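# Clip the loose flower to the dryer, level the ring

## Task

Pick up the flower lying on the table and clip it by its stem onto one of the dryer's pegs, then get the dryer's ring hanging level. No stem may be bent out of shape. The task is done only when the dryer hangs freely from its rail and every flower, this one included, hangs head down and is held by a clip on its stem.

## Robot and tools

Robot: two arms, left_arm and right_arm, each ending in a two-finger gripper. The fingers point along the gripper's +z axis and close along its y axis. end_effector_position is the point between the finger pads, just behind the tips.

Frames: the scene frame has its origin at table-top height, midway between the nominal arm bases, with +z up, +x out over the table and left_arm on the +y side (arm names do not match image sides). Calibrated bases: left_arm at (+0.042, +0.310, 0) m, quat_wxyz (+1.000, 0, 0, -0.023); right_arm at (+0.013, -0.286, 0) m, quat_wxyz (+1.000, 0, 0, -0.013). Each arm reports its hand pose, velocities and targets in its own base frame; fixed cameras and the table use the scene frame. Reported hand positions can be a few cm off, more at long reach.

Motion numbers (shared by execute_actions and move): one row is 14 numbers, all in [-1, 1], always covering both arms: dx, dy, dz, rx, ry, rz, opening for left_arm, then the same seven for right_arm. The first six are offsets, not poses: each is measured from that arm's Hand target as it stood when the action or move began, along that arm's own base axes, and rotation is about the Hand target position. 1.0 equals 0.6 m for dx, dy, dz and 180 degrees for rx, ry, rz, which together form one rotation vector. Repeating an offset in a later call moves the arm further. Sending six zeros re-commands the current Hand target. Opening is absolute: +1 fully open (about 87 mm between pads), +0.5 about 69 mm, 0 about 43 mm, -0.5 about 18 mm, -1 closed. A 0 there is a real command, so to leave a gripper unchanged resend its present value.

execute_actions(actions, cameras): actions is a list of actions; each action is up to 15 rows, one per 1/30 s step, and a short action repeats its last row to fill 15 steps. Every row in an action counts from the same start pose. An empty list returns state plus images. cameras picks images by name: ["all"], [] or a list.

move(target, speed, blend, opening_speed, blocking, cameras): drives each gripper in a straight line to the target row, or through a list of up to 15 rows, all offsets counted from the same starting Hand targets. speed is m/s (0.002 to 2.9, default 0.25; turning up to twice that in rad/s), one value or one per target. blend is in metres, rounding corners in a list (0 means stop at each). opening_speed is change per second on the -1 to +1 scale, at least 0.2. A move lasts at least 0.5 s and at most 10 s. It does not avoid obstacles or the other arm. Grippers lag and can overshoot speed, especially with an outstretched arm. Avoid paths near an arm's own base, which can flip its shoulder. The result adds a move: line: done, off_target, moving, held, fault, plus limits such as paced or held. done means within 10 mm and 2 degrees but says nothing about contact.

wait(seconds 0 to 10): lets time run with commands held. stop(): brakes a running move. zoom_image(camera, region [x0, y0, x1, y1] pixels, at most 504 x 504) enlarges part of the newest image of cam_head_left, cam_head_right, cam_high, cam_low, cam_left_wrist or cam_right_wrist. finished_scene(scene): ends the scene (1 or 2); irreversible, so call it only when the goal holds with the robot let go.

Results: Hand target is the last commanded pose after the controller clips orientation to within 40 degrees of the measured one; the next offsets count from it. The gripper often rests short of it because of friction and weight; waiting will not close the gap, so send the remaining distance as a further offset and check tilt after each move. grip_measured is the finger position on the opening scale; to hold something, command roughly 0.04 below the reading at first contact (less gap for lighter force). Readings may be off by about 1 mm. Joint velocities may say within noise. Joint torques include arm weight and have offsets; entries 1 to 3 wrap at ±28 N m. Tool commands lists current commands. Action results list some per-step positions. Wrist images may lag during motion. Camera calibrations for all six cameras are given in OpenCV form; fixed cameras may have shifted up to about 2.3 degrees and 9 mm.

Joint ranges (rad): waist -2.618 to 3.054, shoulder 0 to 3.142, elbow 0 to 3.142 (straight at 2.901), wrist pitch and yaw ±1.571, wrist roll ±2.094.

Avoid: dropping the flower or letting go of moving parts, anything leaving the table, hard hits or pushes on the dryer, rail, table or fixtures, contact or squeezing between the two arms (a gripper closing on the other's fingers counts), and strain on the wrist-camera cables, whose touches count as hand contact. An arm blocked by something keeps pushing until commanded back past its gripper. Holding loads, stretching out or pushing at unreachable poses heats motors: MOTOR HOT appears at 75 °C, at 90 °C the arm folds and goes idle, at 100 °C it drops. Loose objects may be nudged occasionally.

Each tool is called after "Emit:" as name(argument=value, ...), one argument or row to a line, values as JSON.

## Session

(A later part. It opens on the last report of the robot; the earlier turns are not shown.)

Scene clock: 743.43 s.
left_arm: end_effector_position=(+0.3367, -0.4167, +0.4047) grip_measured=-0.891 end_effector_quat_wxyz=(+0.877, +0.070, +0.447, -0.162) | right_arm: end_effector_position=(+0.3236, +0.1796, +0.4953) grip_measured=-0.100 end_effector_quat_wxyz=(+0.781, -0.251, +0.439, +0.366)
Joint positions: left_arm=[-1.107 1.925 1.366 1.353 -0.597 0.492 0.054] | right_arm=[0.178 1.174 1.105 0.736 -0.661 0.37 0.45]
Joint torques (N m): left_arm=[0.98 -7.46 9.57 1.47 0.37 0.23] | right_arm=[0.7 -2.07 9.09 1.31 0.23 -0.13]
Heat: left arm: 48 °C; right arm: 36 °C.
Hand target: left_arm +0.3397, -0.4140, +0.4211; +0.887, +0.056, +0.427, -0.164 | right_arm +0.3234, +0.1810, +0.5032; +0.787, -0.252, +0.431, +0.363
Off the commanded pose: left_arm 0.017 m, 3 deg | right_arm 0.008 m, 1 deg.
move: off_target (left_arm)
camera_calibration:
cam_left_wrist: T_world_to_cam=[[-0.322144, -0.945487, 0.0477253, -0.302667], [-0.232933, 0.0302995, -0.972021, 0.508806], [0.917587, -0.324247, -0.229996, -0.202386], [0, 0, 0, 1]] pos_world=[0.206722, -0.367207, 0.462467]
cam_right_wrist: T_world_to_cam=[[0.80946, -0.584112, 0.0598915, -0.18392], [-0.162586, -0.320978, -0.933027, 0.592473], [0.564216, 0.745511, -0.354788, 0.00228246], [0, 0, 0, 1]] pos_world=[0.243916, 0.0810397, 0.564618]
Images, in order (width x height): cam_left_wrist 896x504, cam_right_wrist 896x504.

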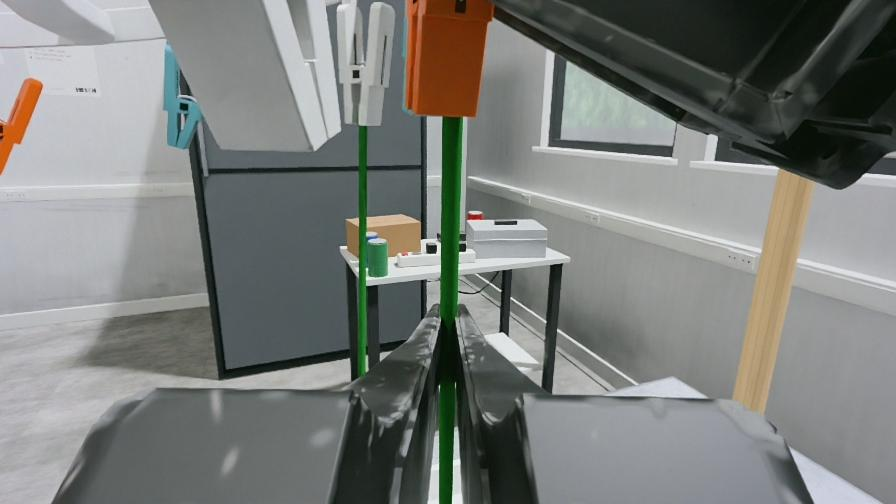

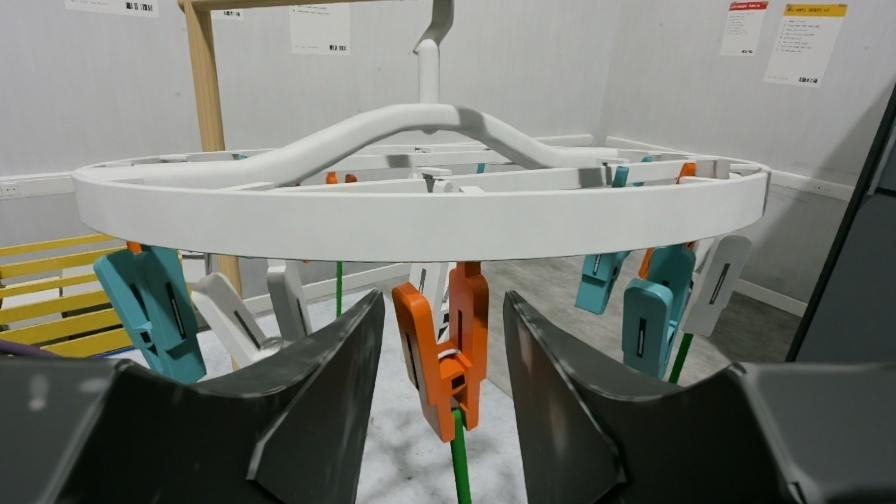

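Emit:
move(
  target=[
    [0,0,0,0,0,0,-0.95, -0.0753,-0.1072,-0.073,0,0,0,-0.1],
    [0,0,0,0,0,0,-0.55, -0.0753,-0.1072,-0.073,0,0,0,-0.1],
    [0,0,0,0,0,0,0.2, -0.0753,-0.1072,-0.073,0,0,0,-0.1],
    [-0.1269,0.0446,-0.0984,0,0,0,0.2, -0.0753,-0.1072,-0.073,0,0,0,-0.1],
  ],
  speed=0.12,
  opening_speed=0.3,
  cameras=["all"],
)

Scene clock: 754.20 s.
left_arm: end_effector_position=(+0.2722, -0.4084, +0.3318) grip_measured=+0.200 end_effector_quat_wxyz=(+0.849, +0.131, +0.488, -0.152) | right_arm: end_effector_position=(+0.2791, +0.1179, +0.4600) grip_measured=-0.100 end_effector_quat_wxyz=(+0.785, -0.249, +0.434, +0.365)
Joint positions: left_arm=[-1.246 1.82 1.02 1.48 -0.68 0.556 0.6] | right_arm=[-0.12 1.009 0.825 1.068 -0.868 0.663 0.45]
Joint torques (N m): left_arm=[-0.72 -11.29 4.78 2.32 -0.03 0.22] | right_arm=[-0.5 -1.14 6.05 1.09 0.19 0.07]
Heat: left arm: 48 °C; right arm: 36 °C.
Hand target: left_arm +0.2635, -0.3872, +0.3621; +0.887, +0.056, +0.427, -0.165 | right_arm +0.2781, +0.1167, +0.4595; +0.787, -0.252, +0.431, +0.363
Off the commanded pose: left_arm 0.038 m, 12 deg | right_arm 0.002 m, 1 deg.
joint sent to its limit (left arm) — joint 4 (wrist pitch), upper limit. The joint targets are off in orientation, not in position.
move: off_target (left_arm); target 2's new opening was sent with left_arm's hand 0.017 m and 3 deg from that target; target 3's new opening was sent with left_arm's hand 0.012 m and 2 deg from that target
camera_calibration:
cam_left_wrist: T_world_to_cam=[[-0.361449, -0.930931, -0.052172, -0.262303], [-0.299797, 0.16902, -0.938911, 0.486631], [0.88288, -0.323728, -0.340182, -0.111037], [0, 0, 0, 1]] pos_world=[0.149113, -0.362382, 0.405445]
cam_right_wrist: T_world_to_cam=[[0.806983, -0.586971, 0.065143, -0.183251], [-0.152458, -0.313619, -0.93723, 0.530824], [0.570556, 0.746397, -0.342574, 0.0534154], [0, 0, 0, 1]] pos_world=[0.198333, 0.0190445, 0.52774]

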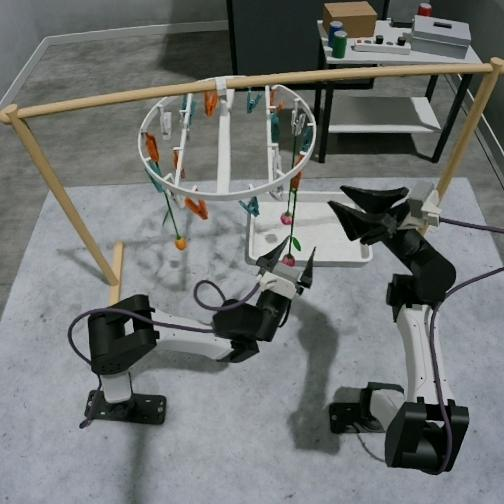

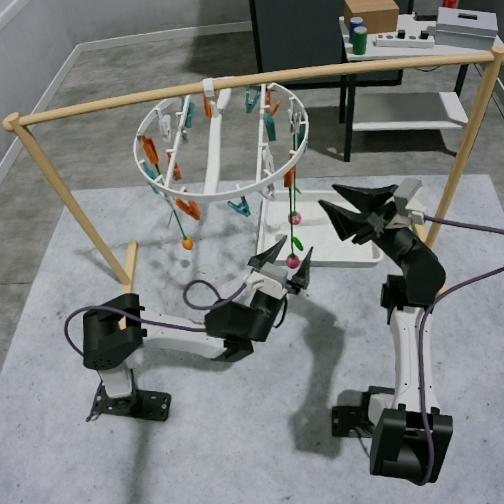

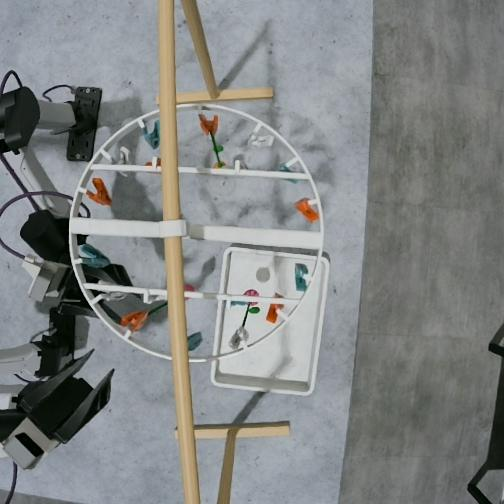

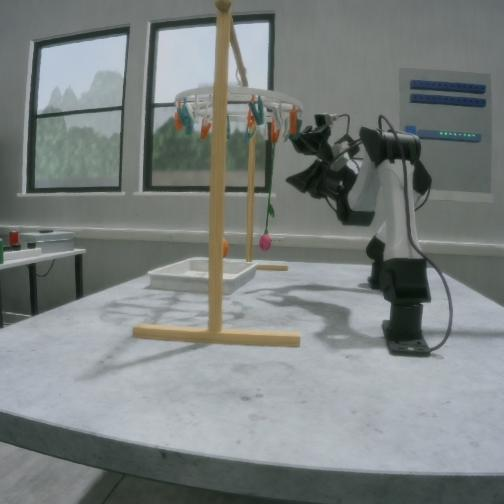

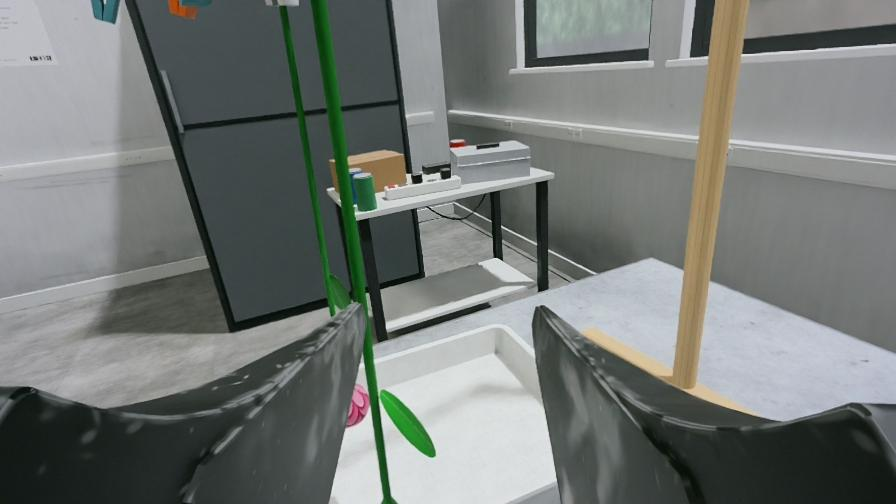

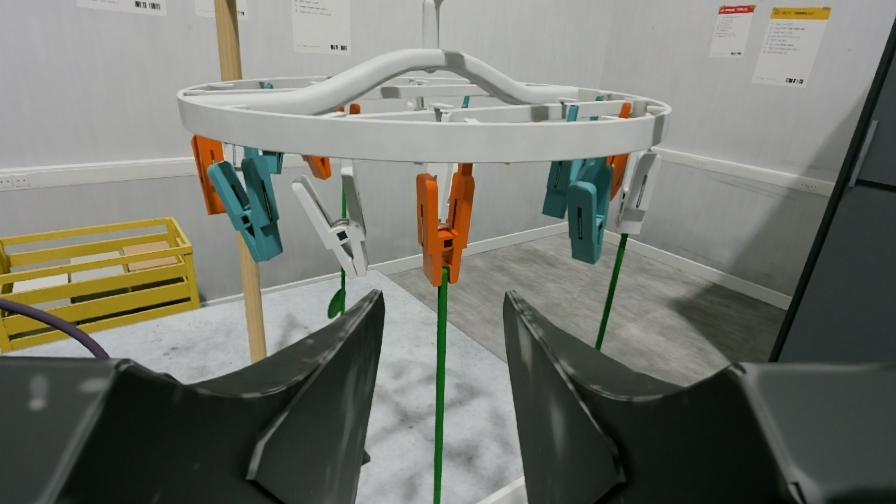

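Emit:
wait(
  seconds=1.5,
  cameras=["cam_high","cam_low","cam_right_wrist","cam_head_left"],
)

Emit:
zoom_image(
  camera="cam_right_wrist",
  region=[160, 20, 664, 220],
)

Emit:
zoom_image(
  camera="cam_low",
  region=[150, 60, 330, 180],
)

Emit:
zoom_image(
  camera="cam_head_left",
  region=[120, 60, 330, 270],
)

Scene clock: 759.13 s.
left_arm: end_effector_position=(+0.2723, -0.4083, +0.3318) grip_measured=+0.200 end_effector_quat_wxyz=(+0.849, +0.131, +0.488, -0.152) | right_arm: end_effector_position=(+0.2791, +0.1179, +0.4600) grip_measured=-0.100 end_effector_quat_wxyz=(+0.785, -0.249, +0.434, +0.365)
Joint positions: left_arm=[-1.246 1.82 1.02 1.48 -0.681 0.556 0.6] | right_arm=[-0.12 1.009 0.825 1.068 -0.868 0.663 0.45]
Joint torques (N m): left_arm=[-0.72 -11.29 4.78 2.32 -0.03 0.22] | right_arm=[-0.51 -1.16 6.09 1.11 0.17 0.05]
Heat: left arm: 49 °C; right arm: 36 °C.
Hand target: left_arm +0.2634, -0.3873, +0.3621; +0.887, +0.056, +0.427, -0.165 | right_arm +0.2781, +0.1167, +0.4595; +0.787, -0.252, +0.431, +0.363
Tool commands: left_gripper/opening=+0.2 right_gripper/opening=-0.1
Off the commanded pose: left_arm 0.038 m, 12 deg | right_arm 0.002 m, 1 deg.
wait: 1.50 s; at rest from the start
camera_calibration:
cam_right_wrist: T_world_to_cam=[[0.806983, -0.586971, 0.065143, -0.183251], [-0.152458, -0.313619, -0.93723, 0.530824], [0.570556, 0.746397, -0.342574, 0.0534154], [0, 0, 0, 1]] pos_world=[0.198333, 0.0190445, 0.52774]
Images, in order (width x height): cam_head_left 504x504, cam_high 504x504, cam_low 504x504, cam_right_wrist 896x504.

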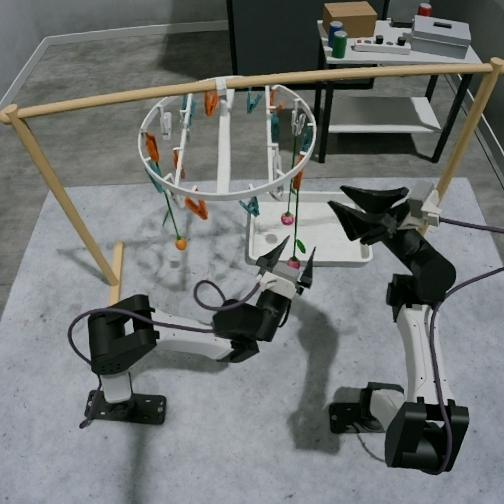

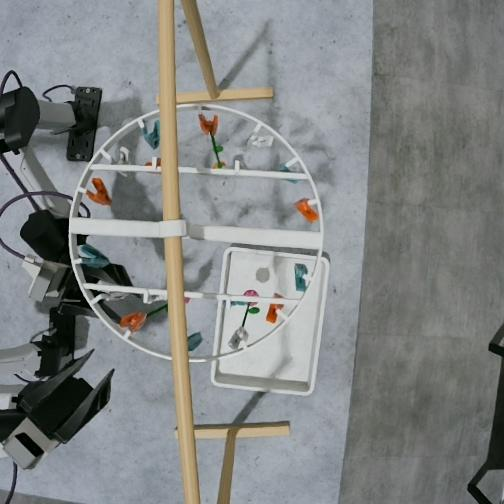

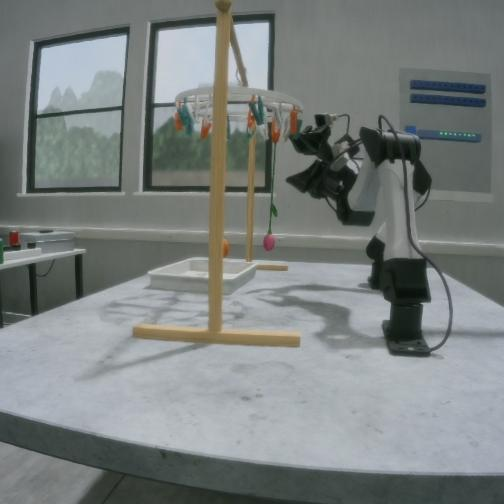

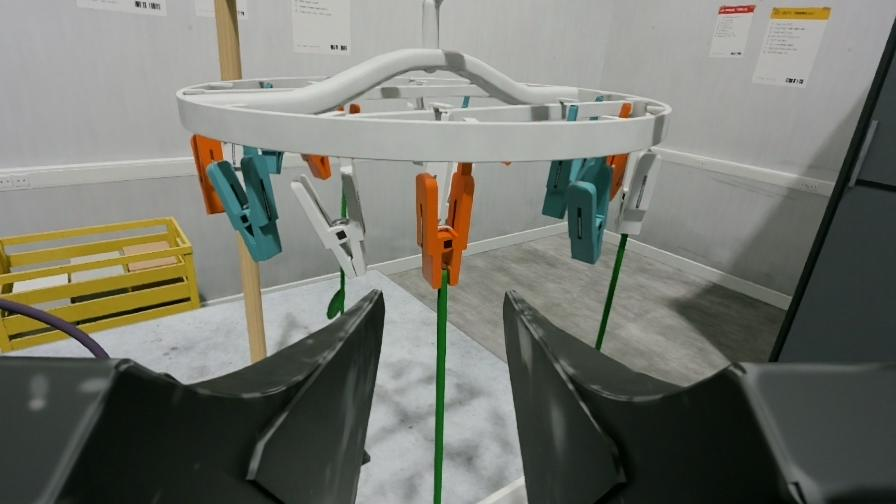

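Scaled by 1.000.

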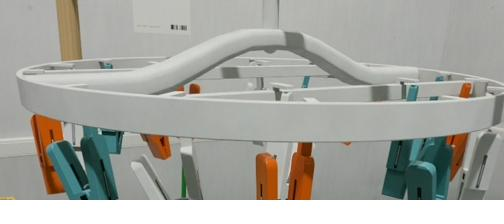

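Scaled by 2.800 from the camera's 504x504 image, which has a finer 720x720 frame.

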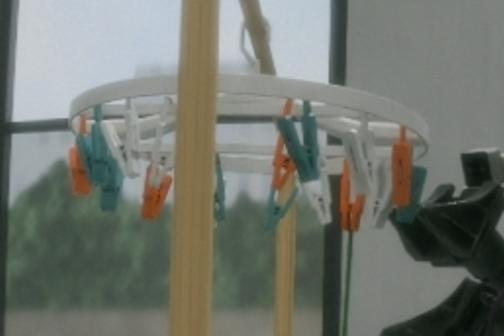

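Scaled by 2.400 from the camera's 504x504 image, which has a finer 720x720 frame.

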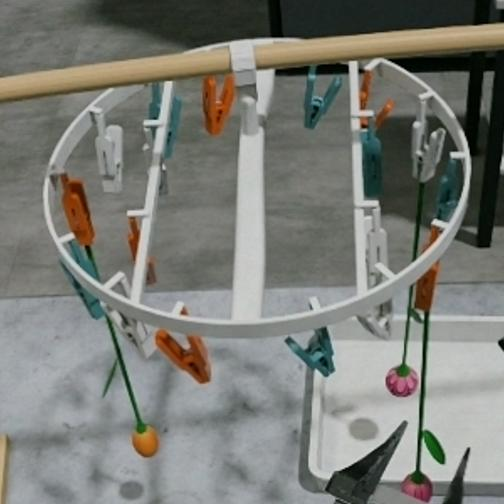

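Emit:
zoom_image(
  camera="cam_low",
  region=[165, 75, 245, 135],
)

Emit:
zoom_image(
  camera="cam_low",
  region=[235, 75, 315, 135],
)

Scaled by 6.300 from the camera's 504x504 image, which has a finer 720x720 frame.

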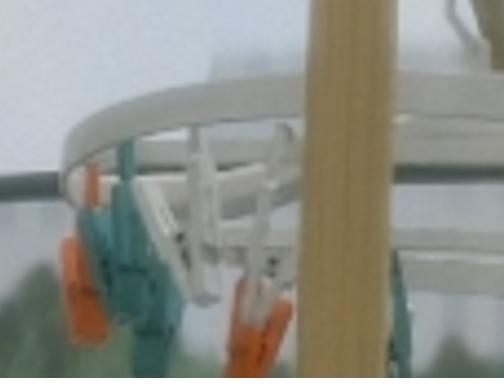

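Scaled by 6.300 from the camera's 504x504 image, which has a finer 720x720 frame.

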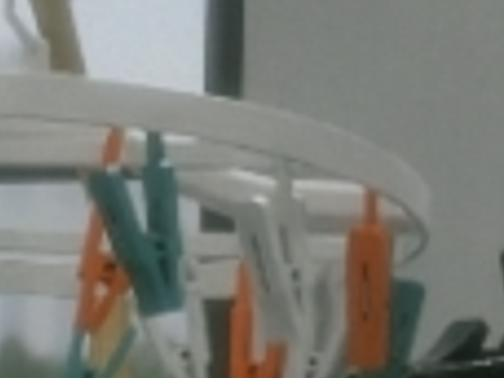

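Emit:
zoom_image(
  camera="cam_right_wrist",
  region=[170, 40, 430, 180],
)

Emit:
zoom_image(
  camera="cam_right_wrist",
  region=[420, 40, 680, 180],
)

Scaled by 1.938 from the camera's 896x504 image, which has a finer 1280x720 frame.

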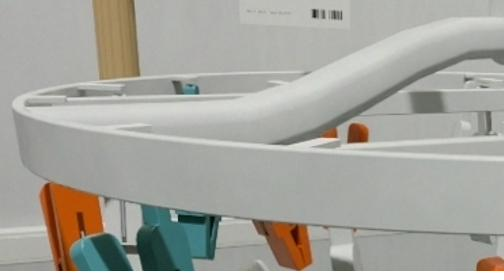

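Scaled by 1.938 from the camera's 896x504 image, which has a finer 1280x720 frame.

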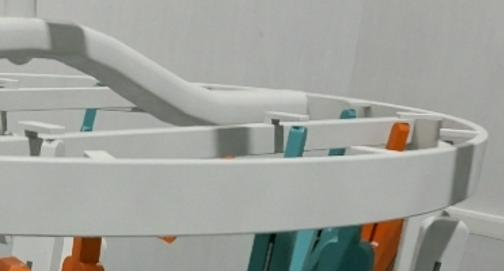

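Emit:
move(
  target=[
    [-0.1058,0.2287,-0.0285,0.0095,0.026,-0.061,0.0, 0,0,0,0,0,0,-0.1],
    [-0.1308,0.4787,-0.02,0.019,0.052,-0.122,0.0, -0.039,0.1863,-0.018,0.0189,0.0191,-0.11,-0.05],
  ],
  speed=0.2,
  blend=[0.05,0],
  opening_speed=0.4,
  cameras=["cam_high","cam_right_wrist","cam_left_wrist"],
)

Emit:
zoom_image(
  camera="cam_right_wrist",
  region=[300, 60, 640, 400],
)

Scene clock: 815.97 s.
left_arm: end_effector_position=(+0.1808, -0.1007, +0.3545) grip_measured=+0.000 end_effector_quat_wxyz=(+0.805, +0.150, +0.478, -0.318) | right_arm: end_effector_position=(+0.2570, +0.2301, +0.4320) grip_measured=-0.050 end_effector_quat_wxyz=(+0.822, -0.152, +0.496, +0.237)
Joint positions: left_arm=[0.212 0.179 0.315 0.604 0.741 -0.626 0.5] | right_arm=[0.886 0.914 0.792 0.623 0.271 -0.164 0.475]
Joint torques (N m): left_arm=[0.88 4.67 5.01 1.39 -0.13 -0.01] | right_arm=[0.58 -0.43 9.85 1.87 0.01 -0.05]
Heat: left arm: 51 °C; right arm: 36 °C.
Hand target: left_arm +0.1850, -0.1000, +0.3501; +0.800, +0.149, +0.484, -0.322 | right_arm +0.2548, +0.2284, +0.4486; +0.831, -0.140, +0.481, +0.242
Off the commanded pose: left_arm 0.006 m, 1 deg | right_arm 0.017 m, 3 deg.
move: off_target (right_arm); target 2's new opening was sent with right_arm's hand 0.017 m and 3 deg from that target
camera_calibration:
cam_left_wrist: T_world_to_cam=[[-0.632912, -0.769466, 0.0856986, 0.00877508], [-0.310559, 0.150922, -0.938496, 0.428452], [0.709207, -0.6206, -0.334485, 0.0765244], [0, 0, 0, 1]] pos_world=[0.0843419, -0.0104194, 0.426945]
cam_right_wrist: T_world_to_cam=[[0.562688, -0.826652, 0.00530674, 0.0461235], [-0.313674, -0.219443, -0.923825, 0.550374], [0.764847, 0.518161, -0.382778, -0.00740913], [0, 0, 0, 1]] pos_world=[0.152352, 0.162743, 0.505369]
Images, in order (width x height): cam_high 504x504, cam_left_wrist 896x504, cam_right_wrist 896x504.

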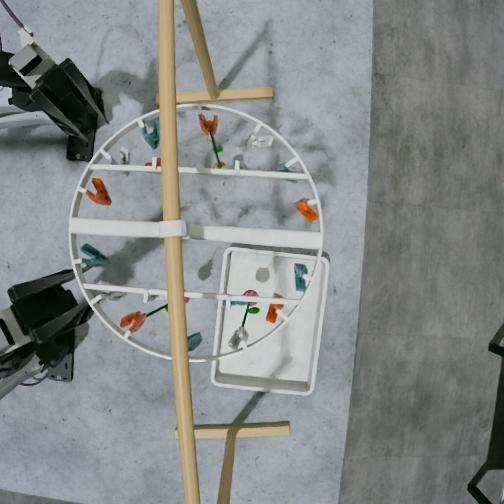

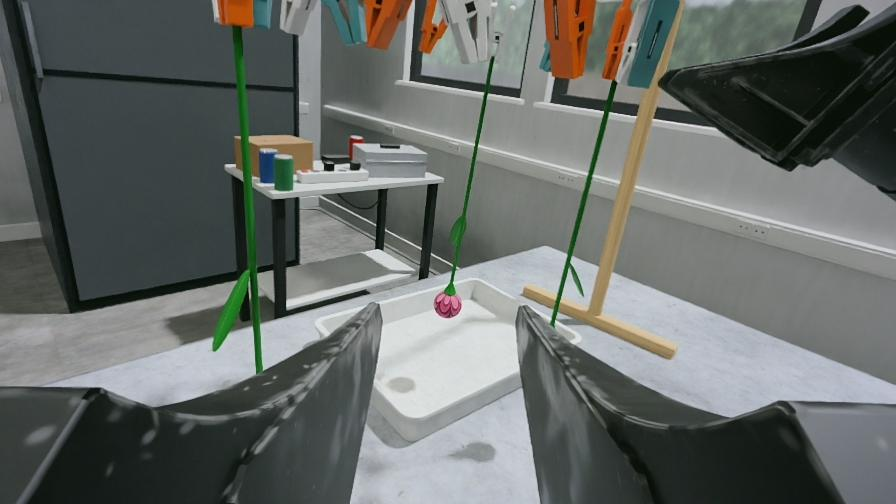

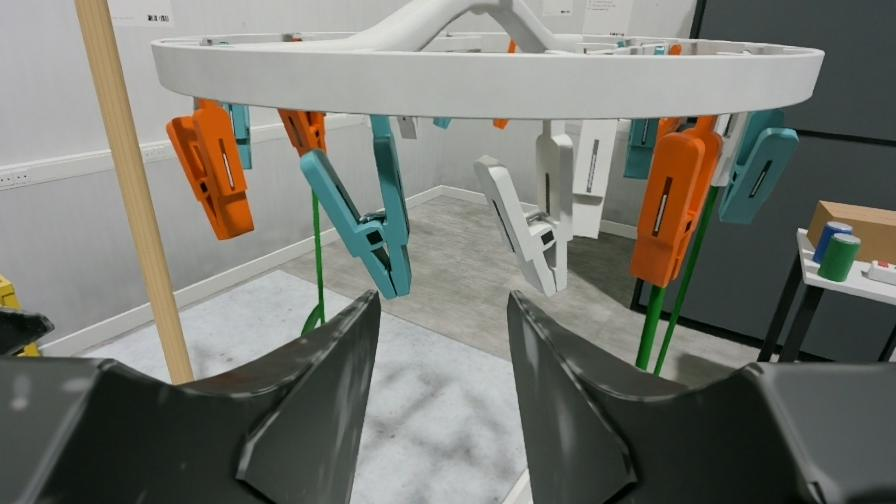

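Scaled by 1.482 from the camera's 896x504 image, which has a finer 1280x720 frame.

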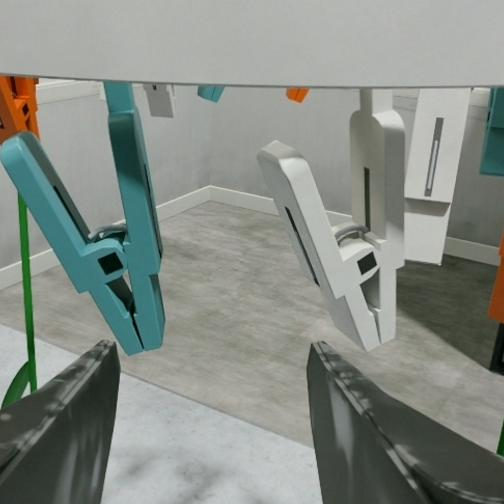

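Emit:
move(
  target=[0,0,0,0,0,0,0.0, 0.0670,-0.0010,0.0480,0,0,0.033,0.02],
  speed=0.08,
  cameras=["cam_right_wrist"],
)

Scene clock: 821.27 s.
left_arm: end_effector_position=(+0.1808, -0.1007, +0.3545) grip_measured=+0.000 end_effector_quat_wxyz=(+0.805, +0.150, +0.478, -0.318) | right_arm: end_effector_position=(+0.2950, +0.2292, +0.4667) grip_measured=+0.020 end_effector_quat_wxyz=(+0.813, -0.169, +0.481, +0.281)
Joint positions: left_arm=[0.212 0.179 0.315 0.604 0.741 -0.626 0.5] | right_arm=[0.654 1.039 0.967 0.573 -0.014 0.003 0.51]
Joint torques (N m): left_arm=[0.9 4.67 5 1.39 -0.13 -0.02] | right_arm=[-0.57 -1.21 9.62 1.67 -0.1 0.1]
Heat: left arm: 50 °C; right arm: 37 °C.
Hand target: left_arm +0.1851, -0.1000, +0.3501; +0.800, +0.149, +0.484, -0.322 | right_arm +0.2950, +0.2278, +0.4773; +0.817, -0.165, +0.473, +0.285
Off the commanded pose: left_arm 0.006 m, 1 deg | right_arm 0.011 m, 1 deg.
move: off_target (right_arm)
camera_calibration:
cam_right_wrist: T_world_to_cam=[[0.640172, -0.768208, -0.00607129, -0.00702502], [-0.282774, -0.228282, -0.931625, 0.590626], [0.714296, 0.598117, -0.363369, -0.0352135], [0, 0, 0, 1]] pos_world=[0.196664, 0.150494, 0.537404]
Images, in order (width x height): cam_right_wrist 896x504.

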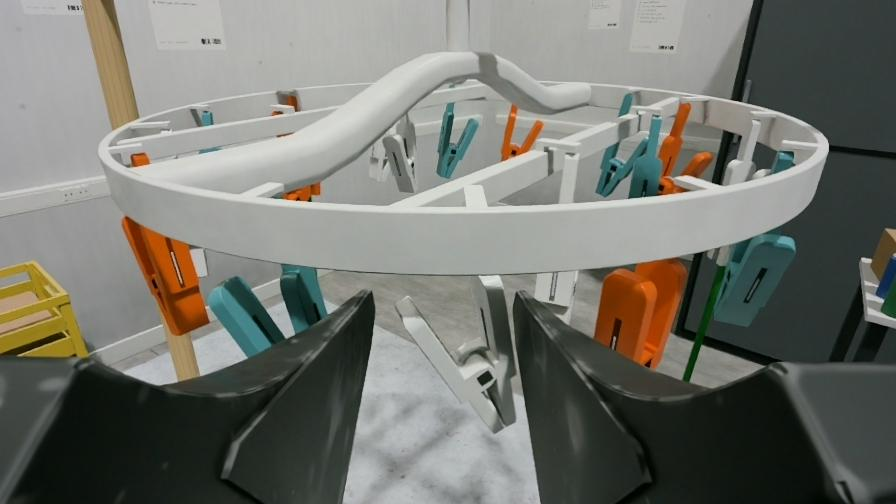

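Emit:
move(
  target=[
    [0,0,0,0,0,0,0.0, 0,0,0,0,0,0,-0.13],
    [0,0,0,0,0,0,0.0, -0.0408,0.0705,0,0,0,-0.0633,-0.13],
    [0,0,0,0,0,0,0.0, -0.0592,0.1498,0,-0.0038,0.0104,-0.1244,-0.13],
    [0,0,0,0,0,0,0.0, -0.0523,0.2355,0,-0.0076,0.0209,-0.18,-0.13],
  ],
  speed=0.07,
  blend=[0,0.02,0.02,0],
  opening_speed=0.5,
  cameras=["cam_right_wrist","cam_high","cam_left_wrist"],
)

Scene clock: 829.67 s.
left_arm: end_effector_position=(+0.1808, -0.1007, +0.3545) grip_measured=+0.000 end_effector_quat_wxyz=(+0.805, +0.150, +0.478, -0.318) | right_arm: end_effector_position=(+0.2663, +0.3693, +0.4711) grip_measured=-0.130 end_effector_quat_wxyz=(+0.845, -0.040, +0.532, +0.037)
Joint positions: left_arm=[0.212 0.179 0.315 0.604 0.741 -0.626 0.5] | right_arm=[1.316 1.739 1.5 1.157 0.997 -0.865 0.435]
Joint torques (N m): left_arm=[0.88 4.66 5 1.39 -0.14 -0.02] | right_arm=[0.62 -6.65 8.96 1.07 -0.29 -0.05]
Heat: left arm: 49 °C; right arm: 37 °C.
Hand target: left_arm +0.1851, -0.1000, +0.3501; +0.800, +0.149, +0.484, -0.322 | right_arm +0.2636, +0.3692, +0.4773; +0.847, -0.027, +0.529, +0.045
Off the commanded pose: left_arm 0.006 m, 1 deg | right_arm 0.007 m, 2 deg.
move: done
camera_calibration:
cam_left_wrist: T_world_to_cam=[[-0.633042, -0.769326, 0.0859969, 0.00866117], [-0.310721, 0.150774, -0.938466, 0.428451], [0.70902, -0.62081, -0.334493, 0.0765409], [0, 0, 0, 1]] pos_world=[0.0843427, -0.0104188, 0.426944]
cam_right_wrist: T_world_to_cam=[[0.131285, -0.991187, 0.0176627, 0.325538], [-0.409496, -0.0704473, -0.909588, 0.583654], [0.902816, 0.112182, -0.415136, 0.0567922], [0, 0, 0, 1]] pos_world=[0.144993, 0.357415, 0.548711]
Images, in order (width x height): cam_high 504x504, cam_left_wrist 896x504, cam_right_wrist 896x504.

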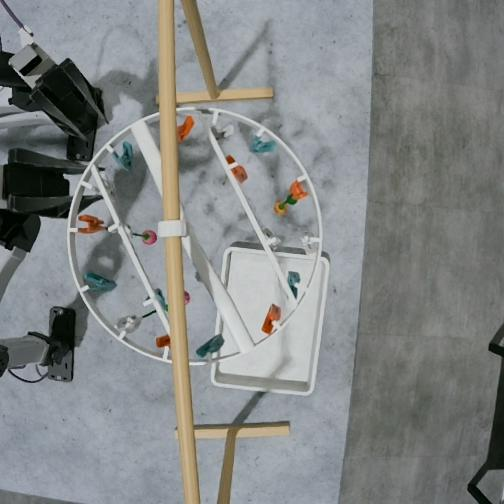

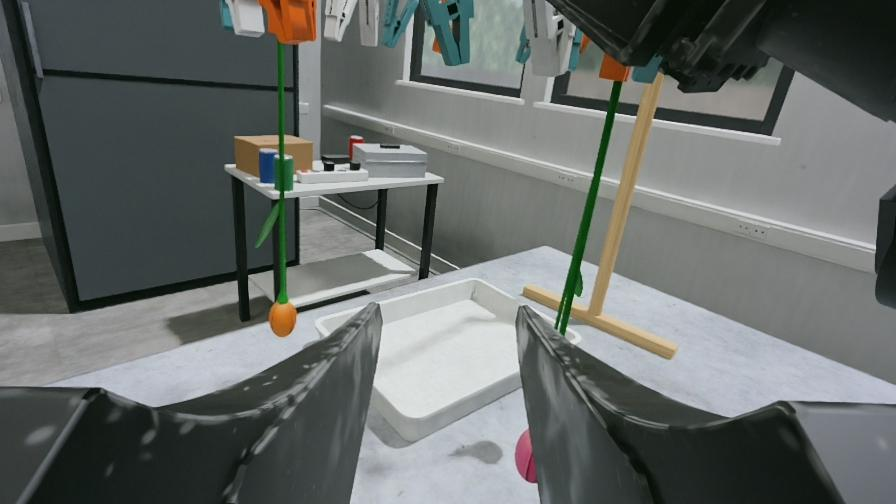

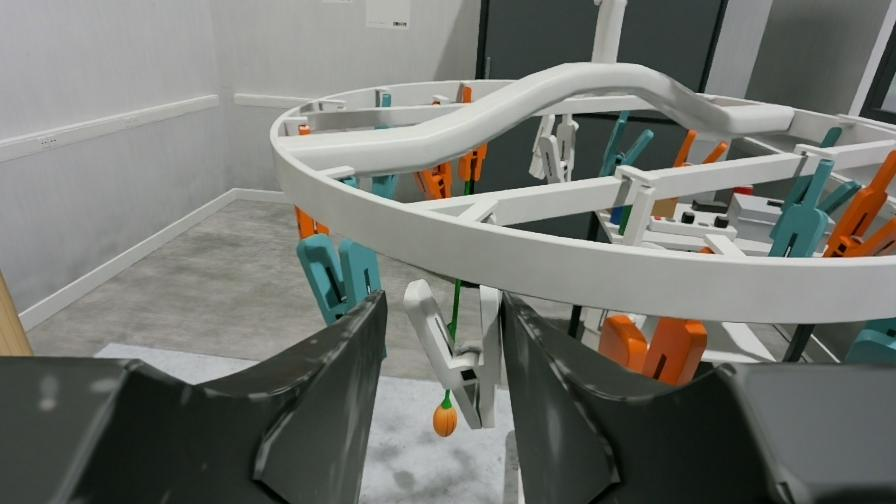

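Emit:
move(
  target=[
    [0,0,0,0,0,0,0.15, 0,0,0,0,0,0,0.05],
    [0,0,0,0,0,0,0.15, -0.12,-0.01,-0.058,0,0,0,0.05],
    [0,0,0,0,0,0,0.15, -0.1105,-0.2488,-0.0685,-0.0014,-0.014,0.133,0.05],
    [-0.043,-0.2382,-0.0335,0.009,-0.008,0.065,0.15, 0.044,-0.3912,-0.06,-0.0028,-0.0281,0.2661,0.05],
    [0.0708,-0.4248,-0.0252,0.0184,-0.0154,0.13,0.15, 0.044,-0.3912,-0.06,-0.0028,-0.0281,0.2661,0.05],
  ],
  speed=0.17,
  blend=[0,0.03,0.04,0.04,0],
  opening_speed=0.6,
  cameras=["cam_right_wrist","cam_high","cam_left_wrist","cam_low"],
)

Scene clock: 842.00 s.
left_arm: end_effector_position=(+0.2238, -0.3629, +0.3131) grip_measured=+0.150 end_effector_quat_wxyz=(+0.828, +0.146, +0.527, -0.127) | right_arm: end_effector_position=(+0.2917, +0.1357, +0.4311) grip_measured=+0.050 end_effector_quat_wxyz=(+0.770, -0.237, +0.448, +0.387)
Joint positions: left_arm=[-1.37 1.619 0.784 1.48 -0.838 0.628 0.575] | right_arm=[-0.027 1.038 0.755 1.066 -0.812 0.604 0.525]
Joint torques (N m): left_arm=[0.73 -4.75 8.39 2.32 0.01 0.21] | right_arm=[-0.53 -0.92 9.24 1.28 0.13 0.05]
Heat: left arm: 47 °C; right arm: 36 °C.
Hand target: left_arm +0.2275, -0.3549, +0.3351; +0.856, +0.079, +0.493, -0.135 | right_arm +0.2901, +0.1344, +0.4413; +0.777, -0.245, +0.436, +0.382
Off the commanded pose: left_arm 0.024 m, 9 deg | right_arm 0.010 m, 2 deg.
joint sent to its limit (left arm) — joint 4 (wrist pitch), upper limit. The joint targets are off in orientation, not in position.
move: off_target (left_arm)
camera_calibration:
cam_left_wrist: T_world_to_cam=[[-0.336258, -0.937663, -0.0878592, -0.235276], [-0.376787, 0.219444, -0.899931, 0.470115], [0.863112, -0.269504, -0.427089, -0.0085207], [0, 0, 0, 1]] pos_world=[0.105374, -0.32607, 0.398761]
cam_right_wrist: T_world_to_cam=[[0.824115, -0.566353, 0.00886846, -0.164532], [-0.196313, -0.300277, -0.933432, 0.5206], [0.531315, 0.767514, -0.358646, 0.0385015], [0, 0, 0, 1]] pos_world=[0.217337, 0.0335908, 0.501212]
Images, in order (width x height): cam_high 504x504, cam_low 504x504, cam_left_wrist 896x504, cam_right_wrist 896x504.

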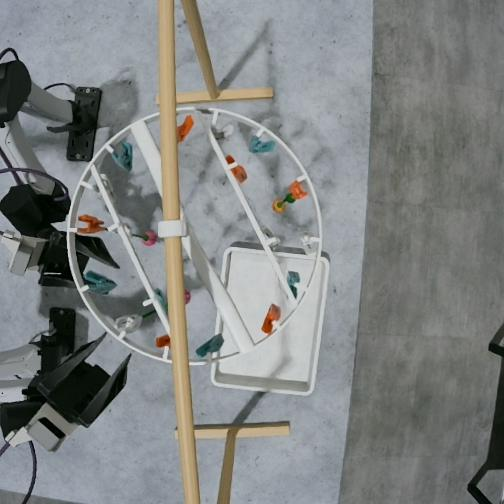

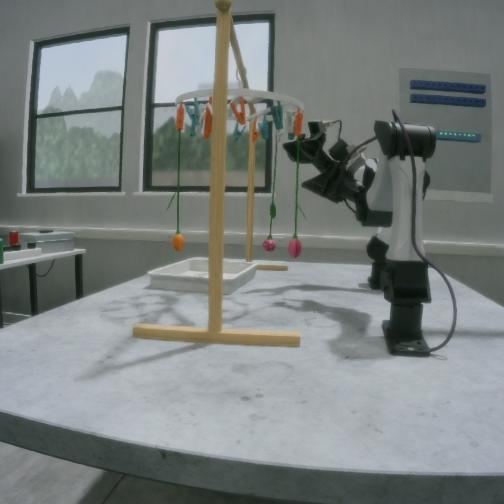

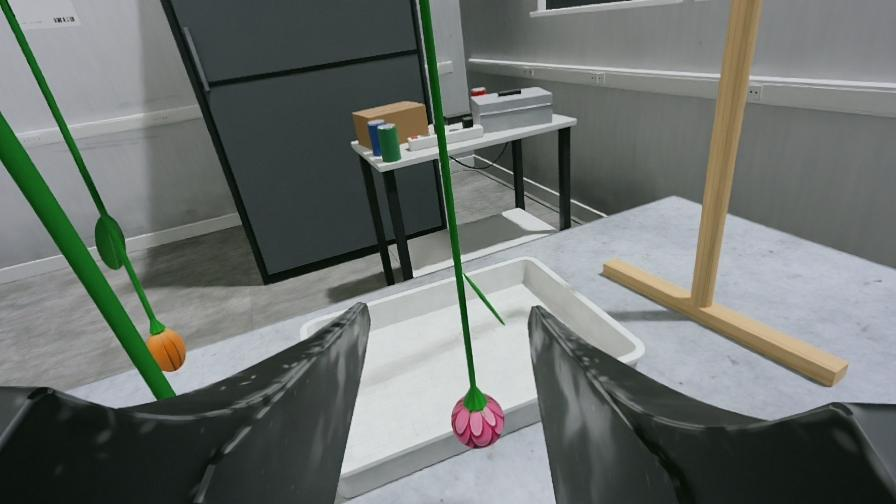

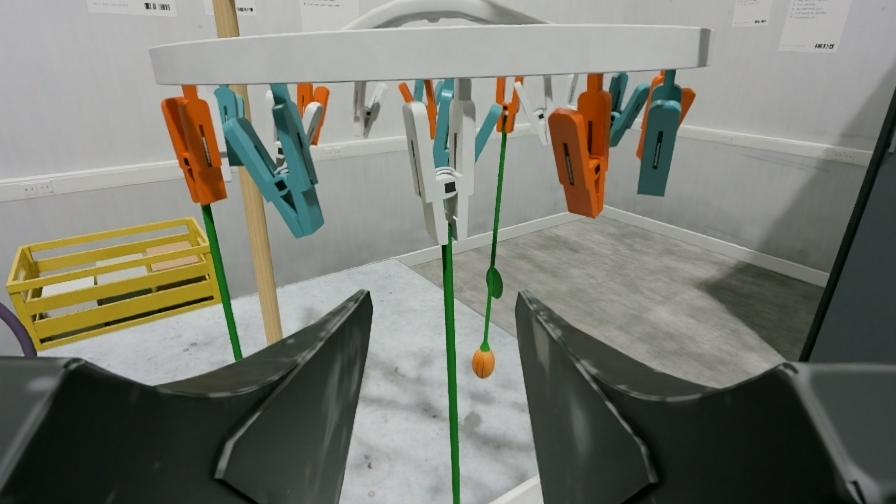

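Emit:
move(
  target=[0.1503,-0.0602,0.0757,0,0,0,0.15, 0.026,0.0532,0.0515,0,0,0,0.05],
  speed=0.1,
  cameras=["cam_right_wrist","cam_left_wrist"],
)

Emit:
zoom_image(
  camera="cam_right_wrist",
  region=[340, 120, 560, 400],
)

Scene clock: 850.50 s.
left_arm: end_effector_position=(+0.3147, -0.3868, +0.3712) grip_measured=+0.150 end_effector_quat_wxyz=(+0.852, +0.085, +0.501, -0.125) | right_arm: end_effector_position=(+0.3051, +0.1657, +0.4631) grip_measured=+0.050 end_effector_quat_wxyz=(+0.770, -0.244, +0.445, +0.387)
Joint positions: left_arm=[-1.151 1.782 1.152 1.317 -0.708 0.514 0.575] | right_arm=[0.115 1.093 0.927 0.867 -0.718 0.47 0.525]
Joint torques (N m): left_arm=[0.54 -6.28 9.1 1.25 0.34 -0.05] | right_arm=[0.57 -1.44 9.31 1.24 0.28 -0.12]
Heat: left arm: 46 °C; right arm: 36 °C.
Hand target: left_arm +0.3177, -0.3911, +0.3804; +0.856, +0.079, +0.494, -0.135 | right_arm +0.3057, +0.1664, +0.4721; +0.777, -0.245, +0.436, +0.382
Off the commanded pose: left_arm 0.011 m, 2 deg | right_arm 0.009 m, 1 deg.
move: off_target (left_arm)
camera_calibration:
cam_left_wrist: T_world_to_cam=[[-0.271265, -0.962503, 0.00201382, -0.285498], [-0.338229, 0.0933648, -0.936421, 0.51458], [0.90112, -0.2547, -0.350873, -0.10326], [0, 0, 0, 1]] pos_world=[0.18965, -0.349136, 0.446208]
cam_right_wrist: T_world_to_cam=[[0.828344, -0.559798, 0.0217353, -0.167259], [-0.184031, -0.308549, -0.933236, 0.55959], [0.529131, 0.76904, -0.358605, 0.0202067], [0, 0, 0, 1]] pos_world=[0.230838, 0.0634902, 0.533112]
Images, in order (width x height): cam_left_wrist 896x504, cam_right_wrist 896x504.

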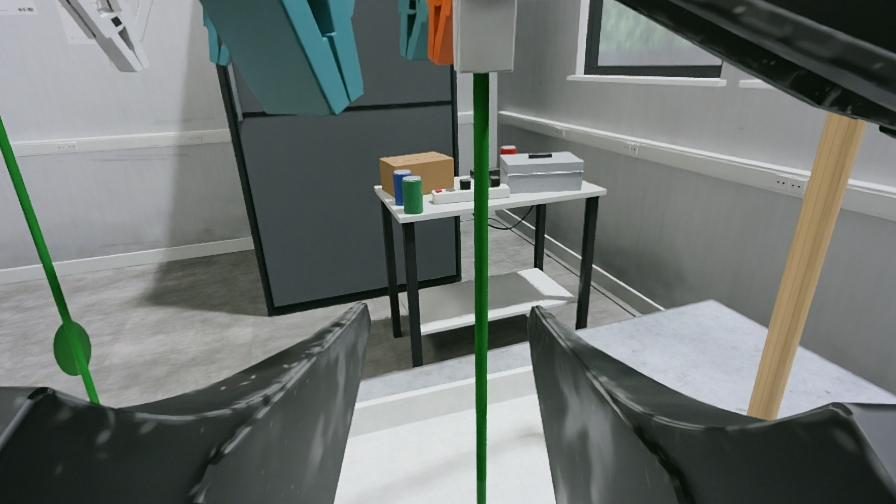

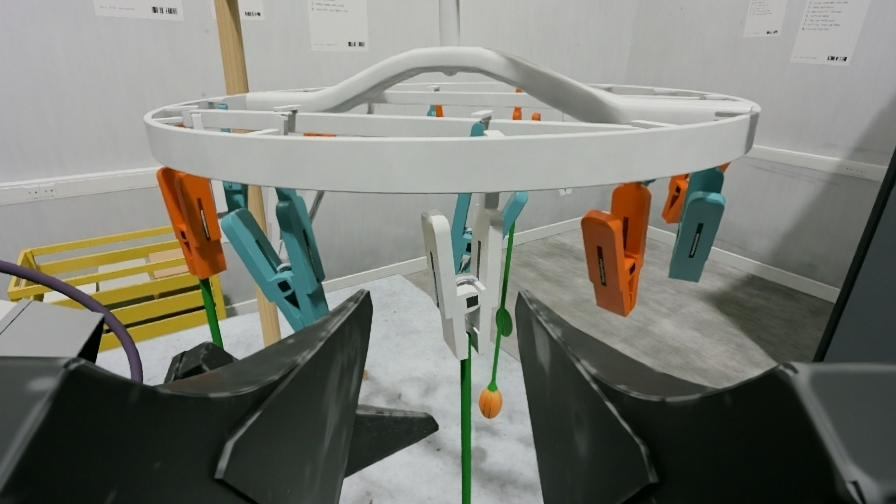

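Scaled by 1.800 from the camera's 896x504 image, which has a finer 1280x720 frame.

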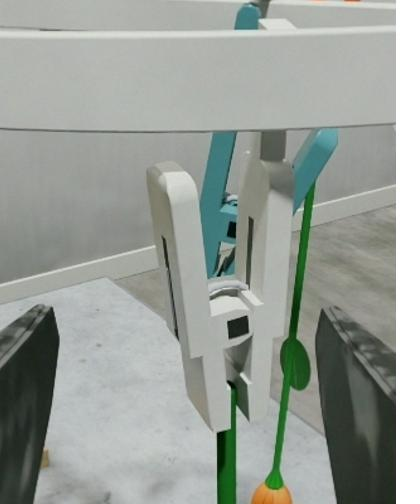

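Emit:
move(
  target=[0.0243,-0.0260,0.0133,0,0,0,0.1, 0.026,0.0242,0.0215,0,0,0,0.05],
  speed=0.06,
  opening_speed=0.5,
  cameras=["cam_right_wrist","cam_left_wrist"],
)

Emit:
zoom_image(
  camera="cam_right_wrist",
  region=[340, 180, 580, 504],
)

Scene clock: 854.77 s.
left_arm: end_effector_position=(+0.3284, -0.4033, +0.3792) grip_measured=+0.100 end_effector_quat_wxyz=(+0.852, +0.086, +0.502, -0.125) | right_arm: end_effector_position=(+0.3209, +0.1801, +0.4759) grip_measured=+0.050 end_effector_quat_wxyz=(+0.770, -0.244, +0.445, +0.387)
Joint positions: left_arm=[-1.135 1.841 1.265 1.255 -0.694 0.5 0.55] | right_arm=[0.17 1.163 1.023 0.81 -0.675 0.424 0.525]
Joint torques (N m): left_arm=[0.72 -6.86 9.26 1.29 0.34 -0.06] | right_arm=[0.66 -2.04 9.39 1.31 0.26 -0.13]
Heat: left arm: 46 °C; right arm: 36 °C.
Hand target: left_arm +0.3322, -0.4067, +0.3884; +0.856, +0.079, +0.494, -0.135 | right_arm +0.3212, +0.1809, +0.4851; +0.777, -0.245, +0.436, +0.382
Off the commanded pose: left_arm 0.011 m, 2 deg | right_arm 0.009 m, 1 deg.
move: off_target (left_arm)
camera_calibration:
cam_left_wrist: T_world_to_cam=[[-0.272715, -0.962095, 0.000263779, -0.296315], [-0.338025, 0.0955598, -0.936273, 0.528968], [0.900758, -0.255425, -0.351273, -0.117077], [0, 0, 0, 1]] pos_world=[0.203453, -0.365535, 0.454211]
cam_right_wrist: T_world_to_cam=[[0.828369, -0.559755, 0.0219027, -0.172611], [-0.184228, -0.309143, -0.933001, 0.578976], [0.529023, 0.768834, -0.359207, 0.00569281], [0, 0, 0, 1]] pos_world=[0.246638, 0.0779896, 0.546011]
Images, in order (width x height): cam_left_wrist 896x504, cam_right_wrist 896x504.

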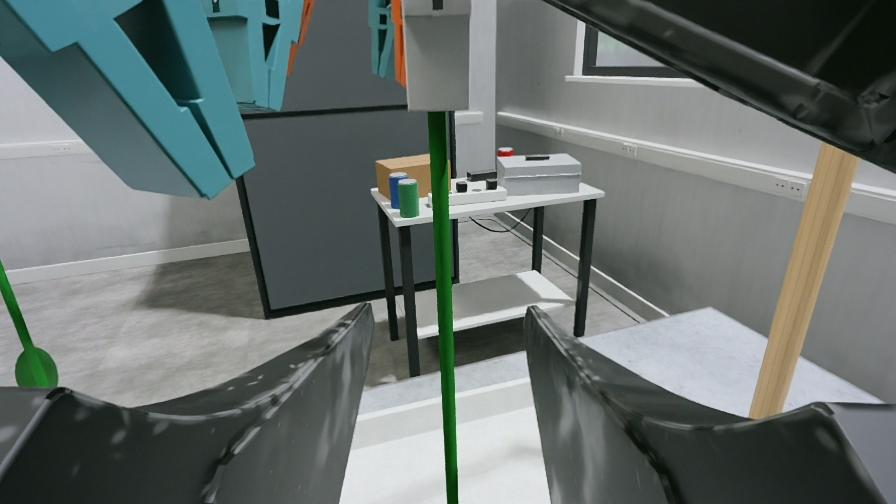

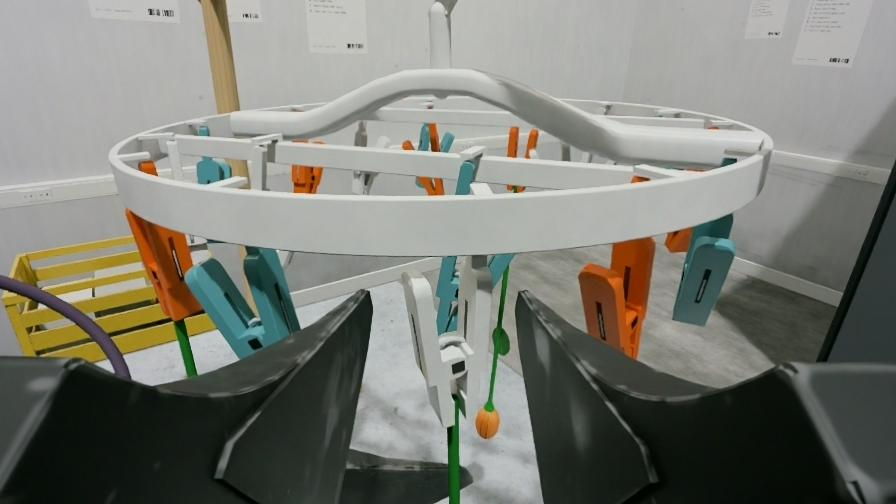

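Scaled by 1.556 from the camera's 896x504 image, which has a finer 1280x720 frame.

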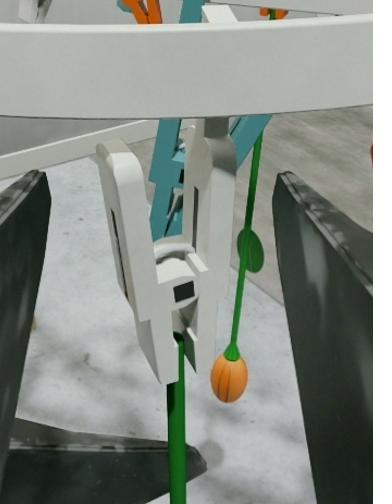

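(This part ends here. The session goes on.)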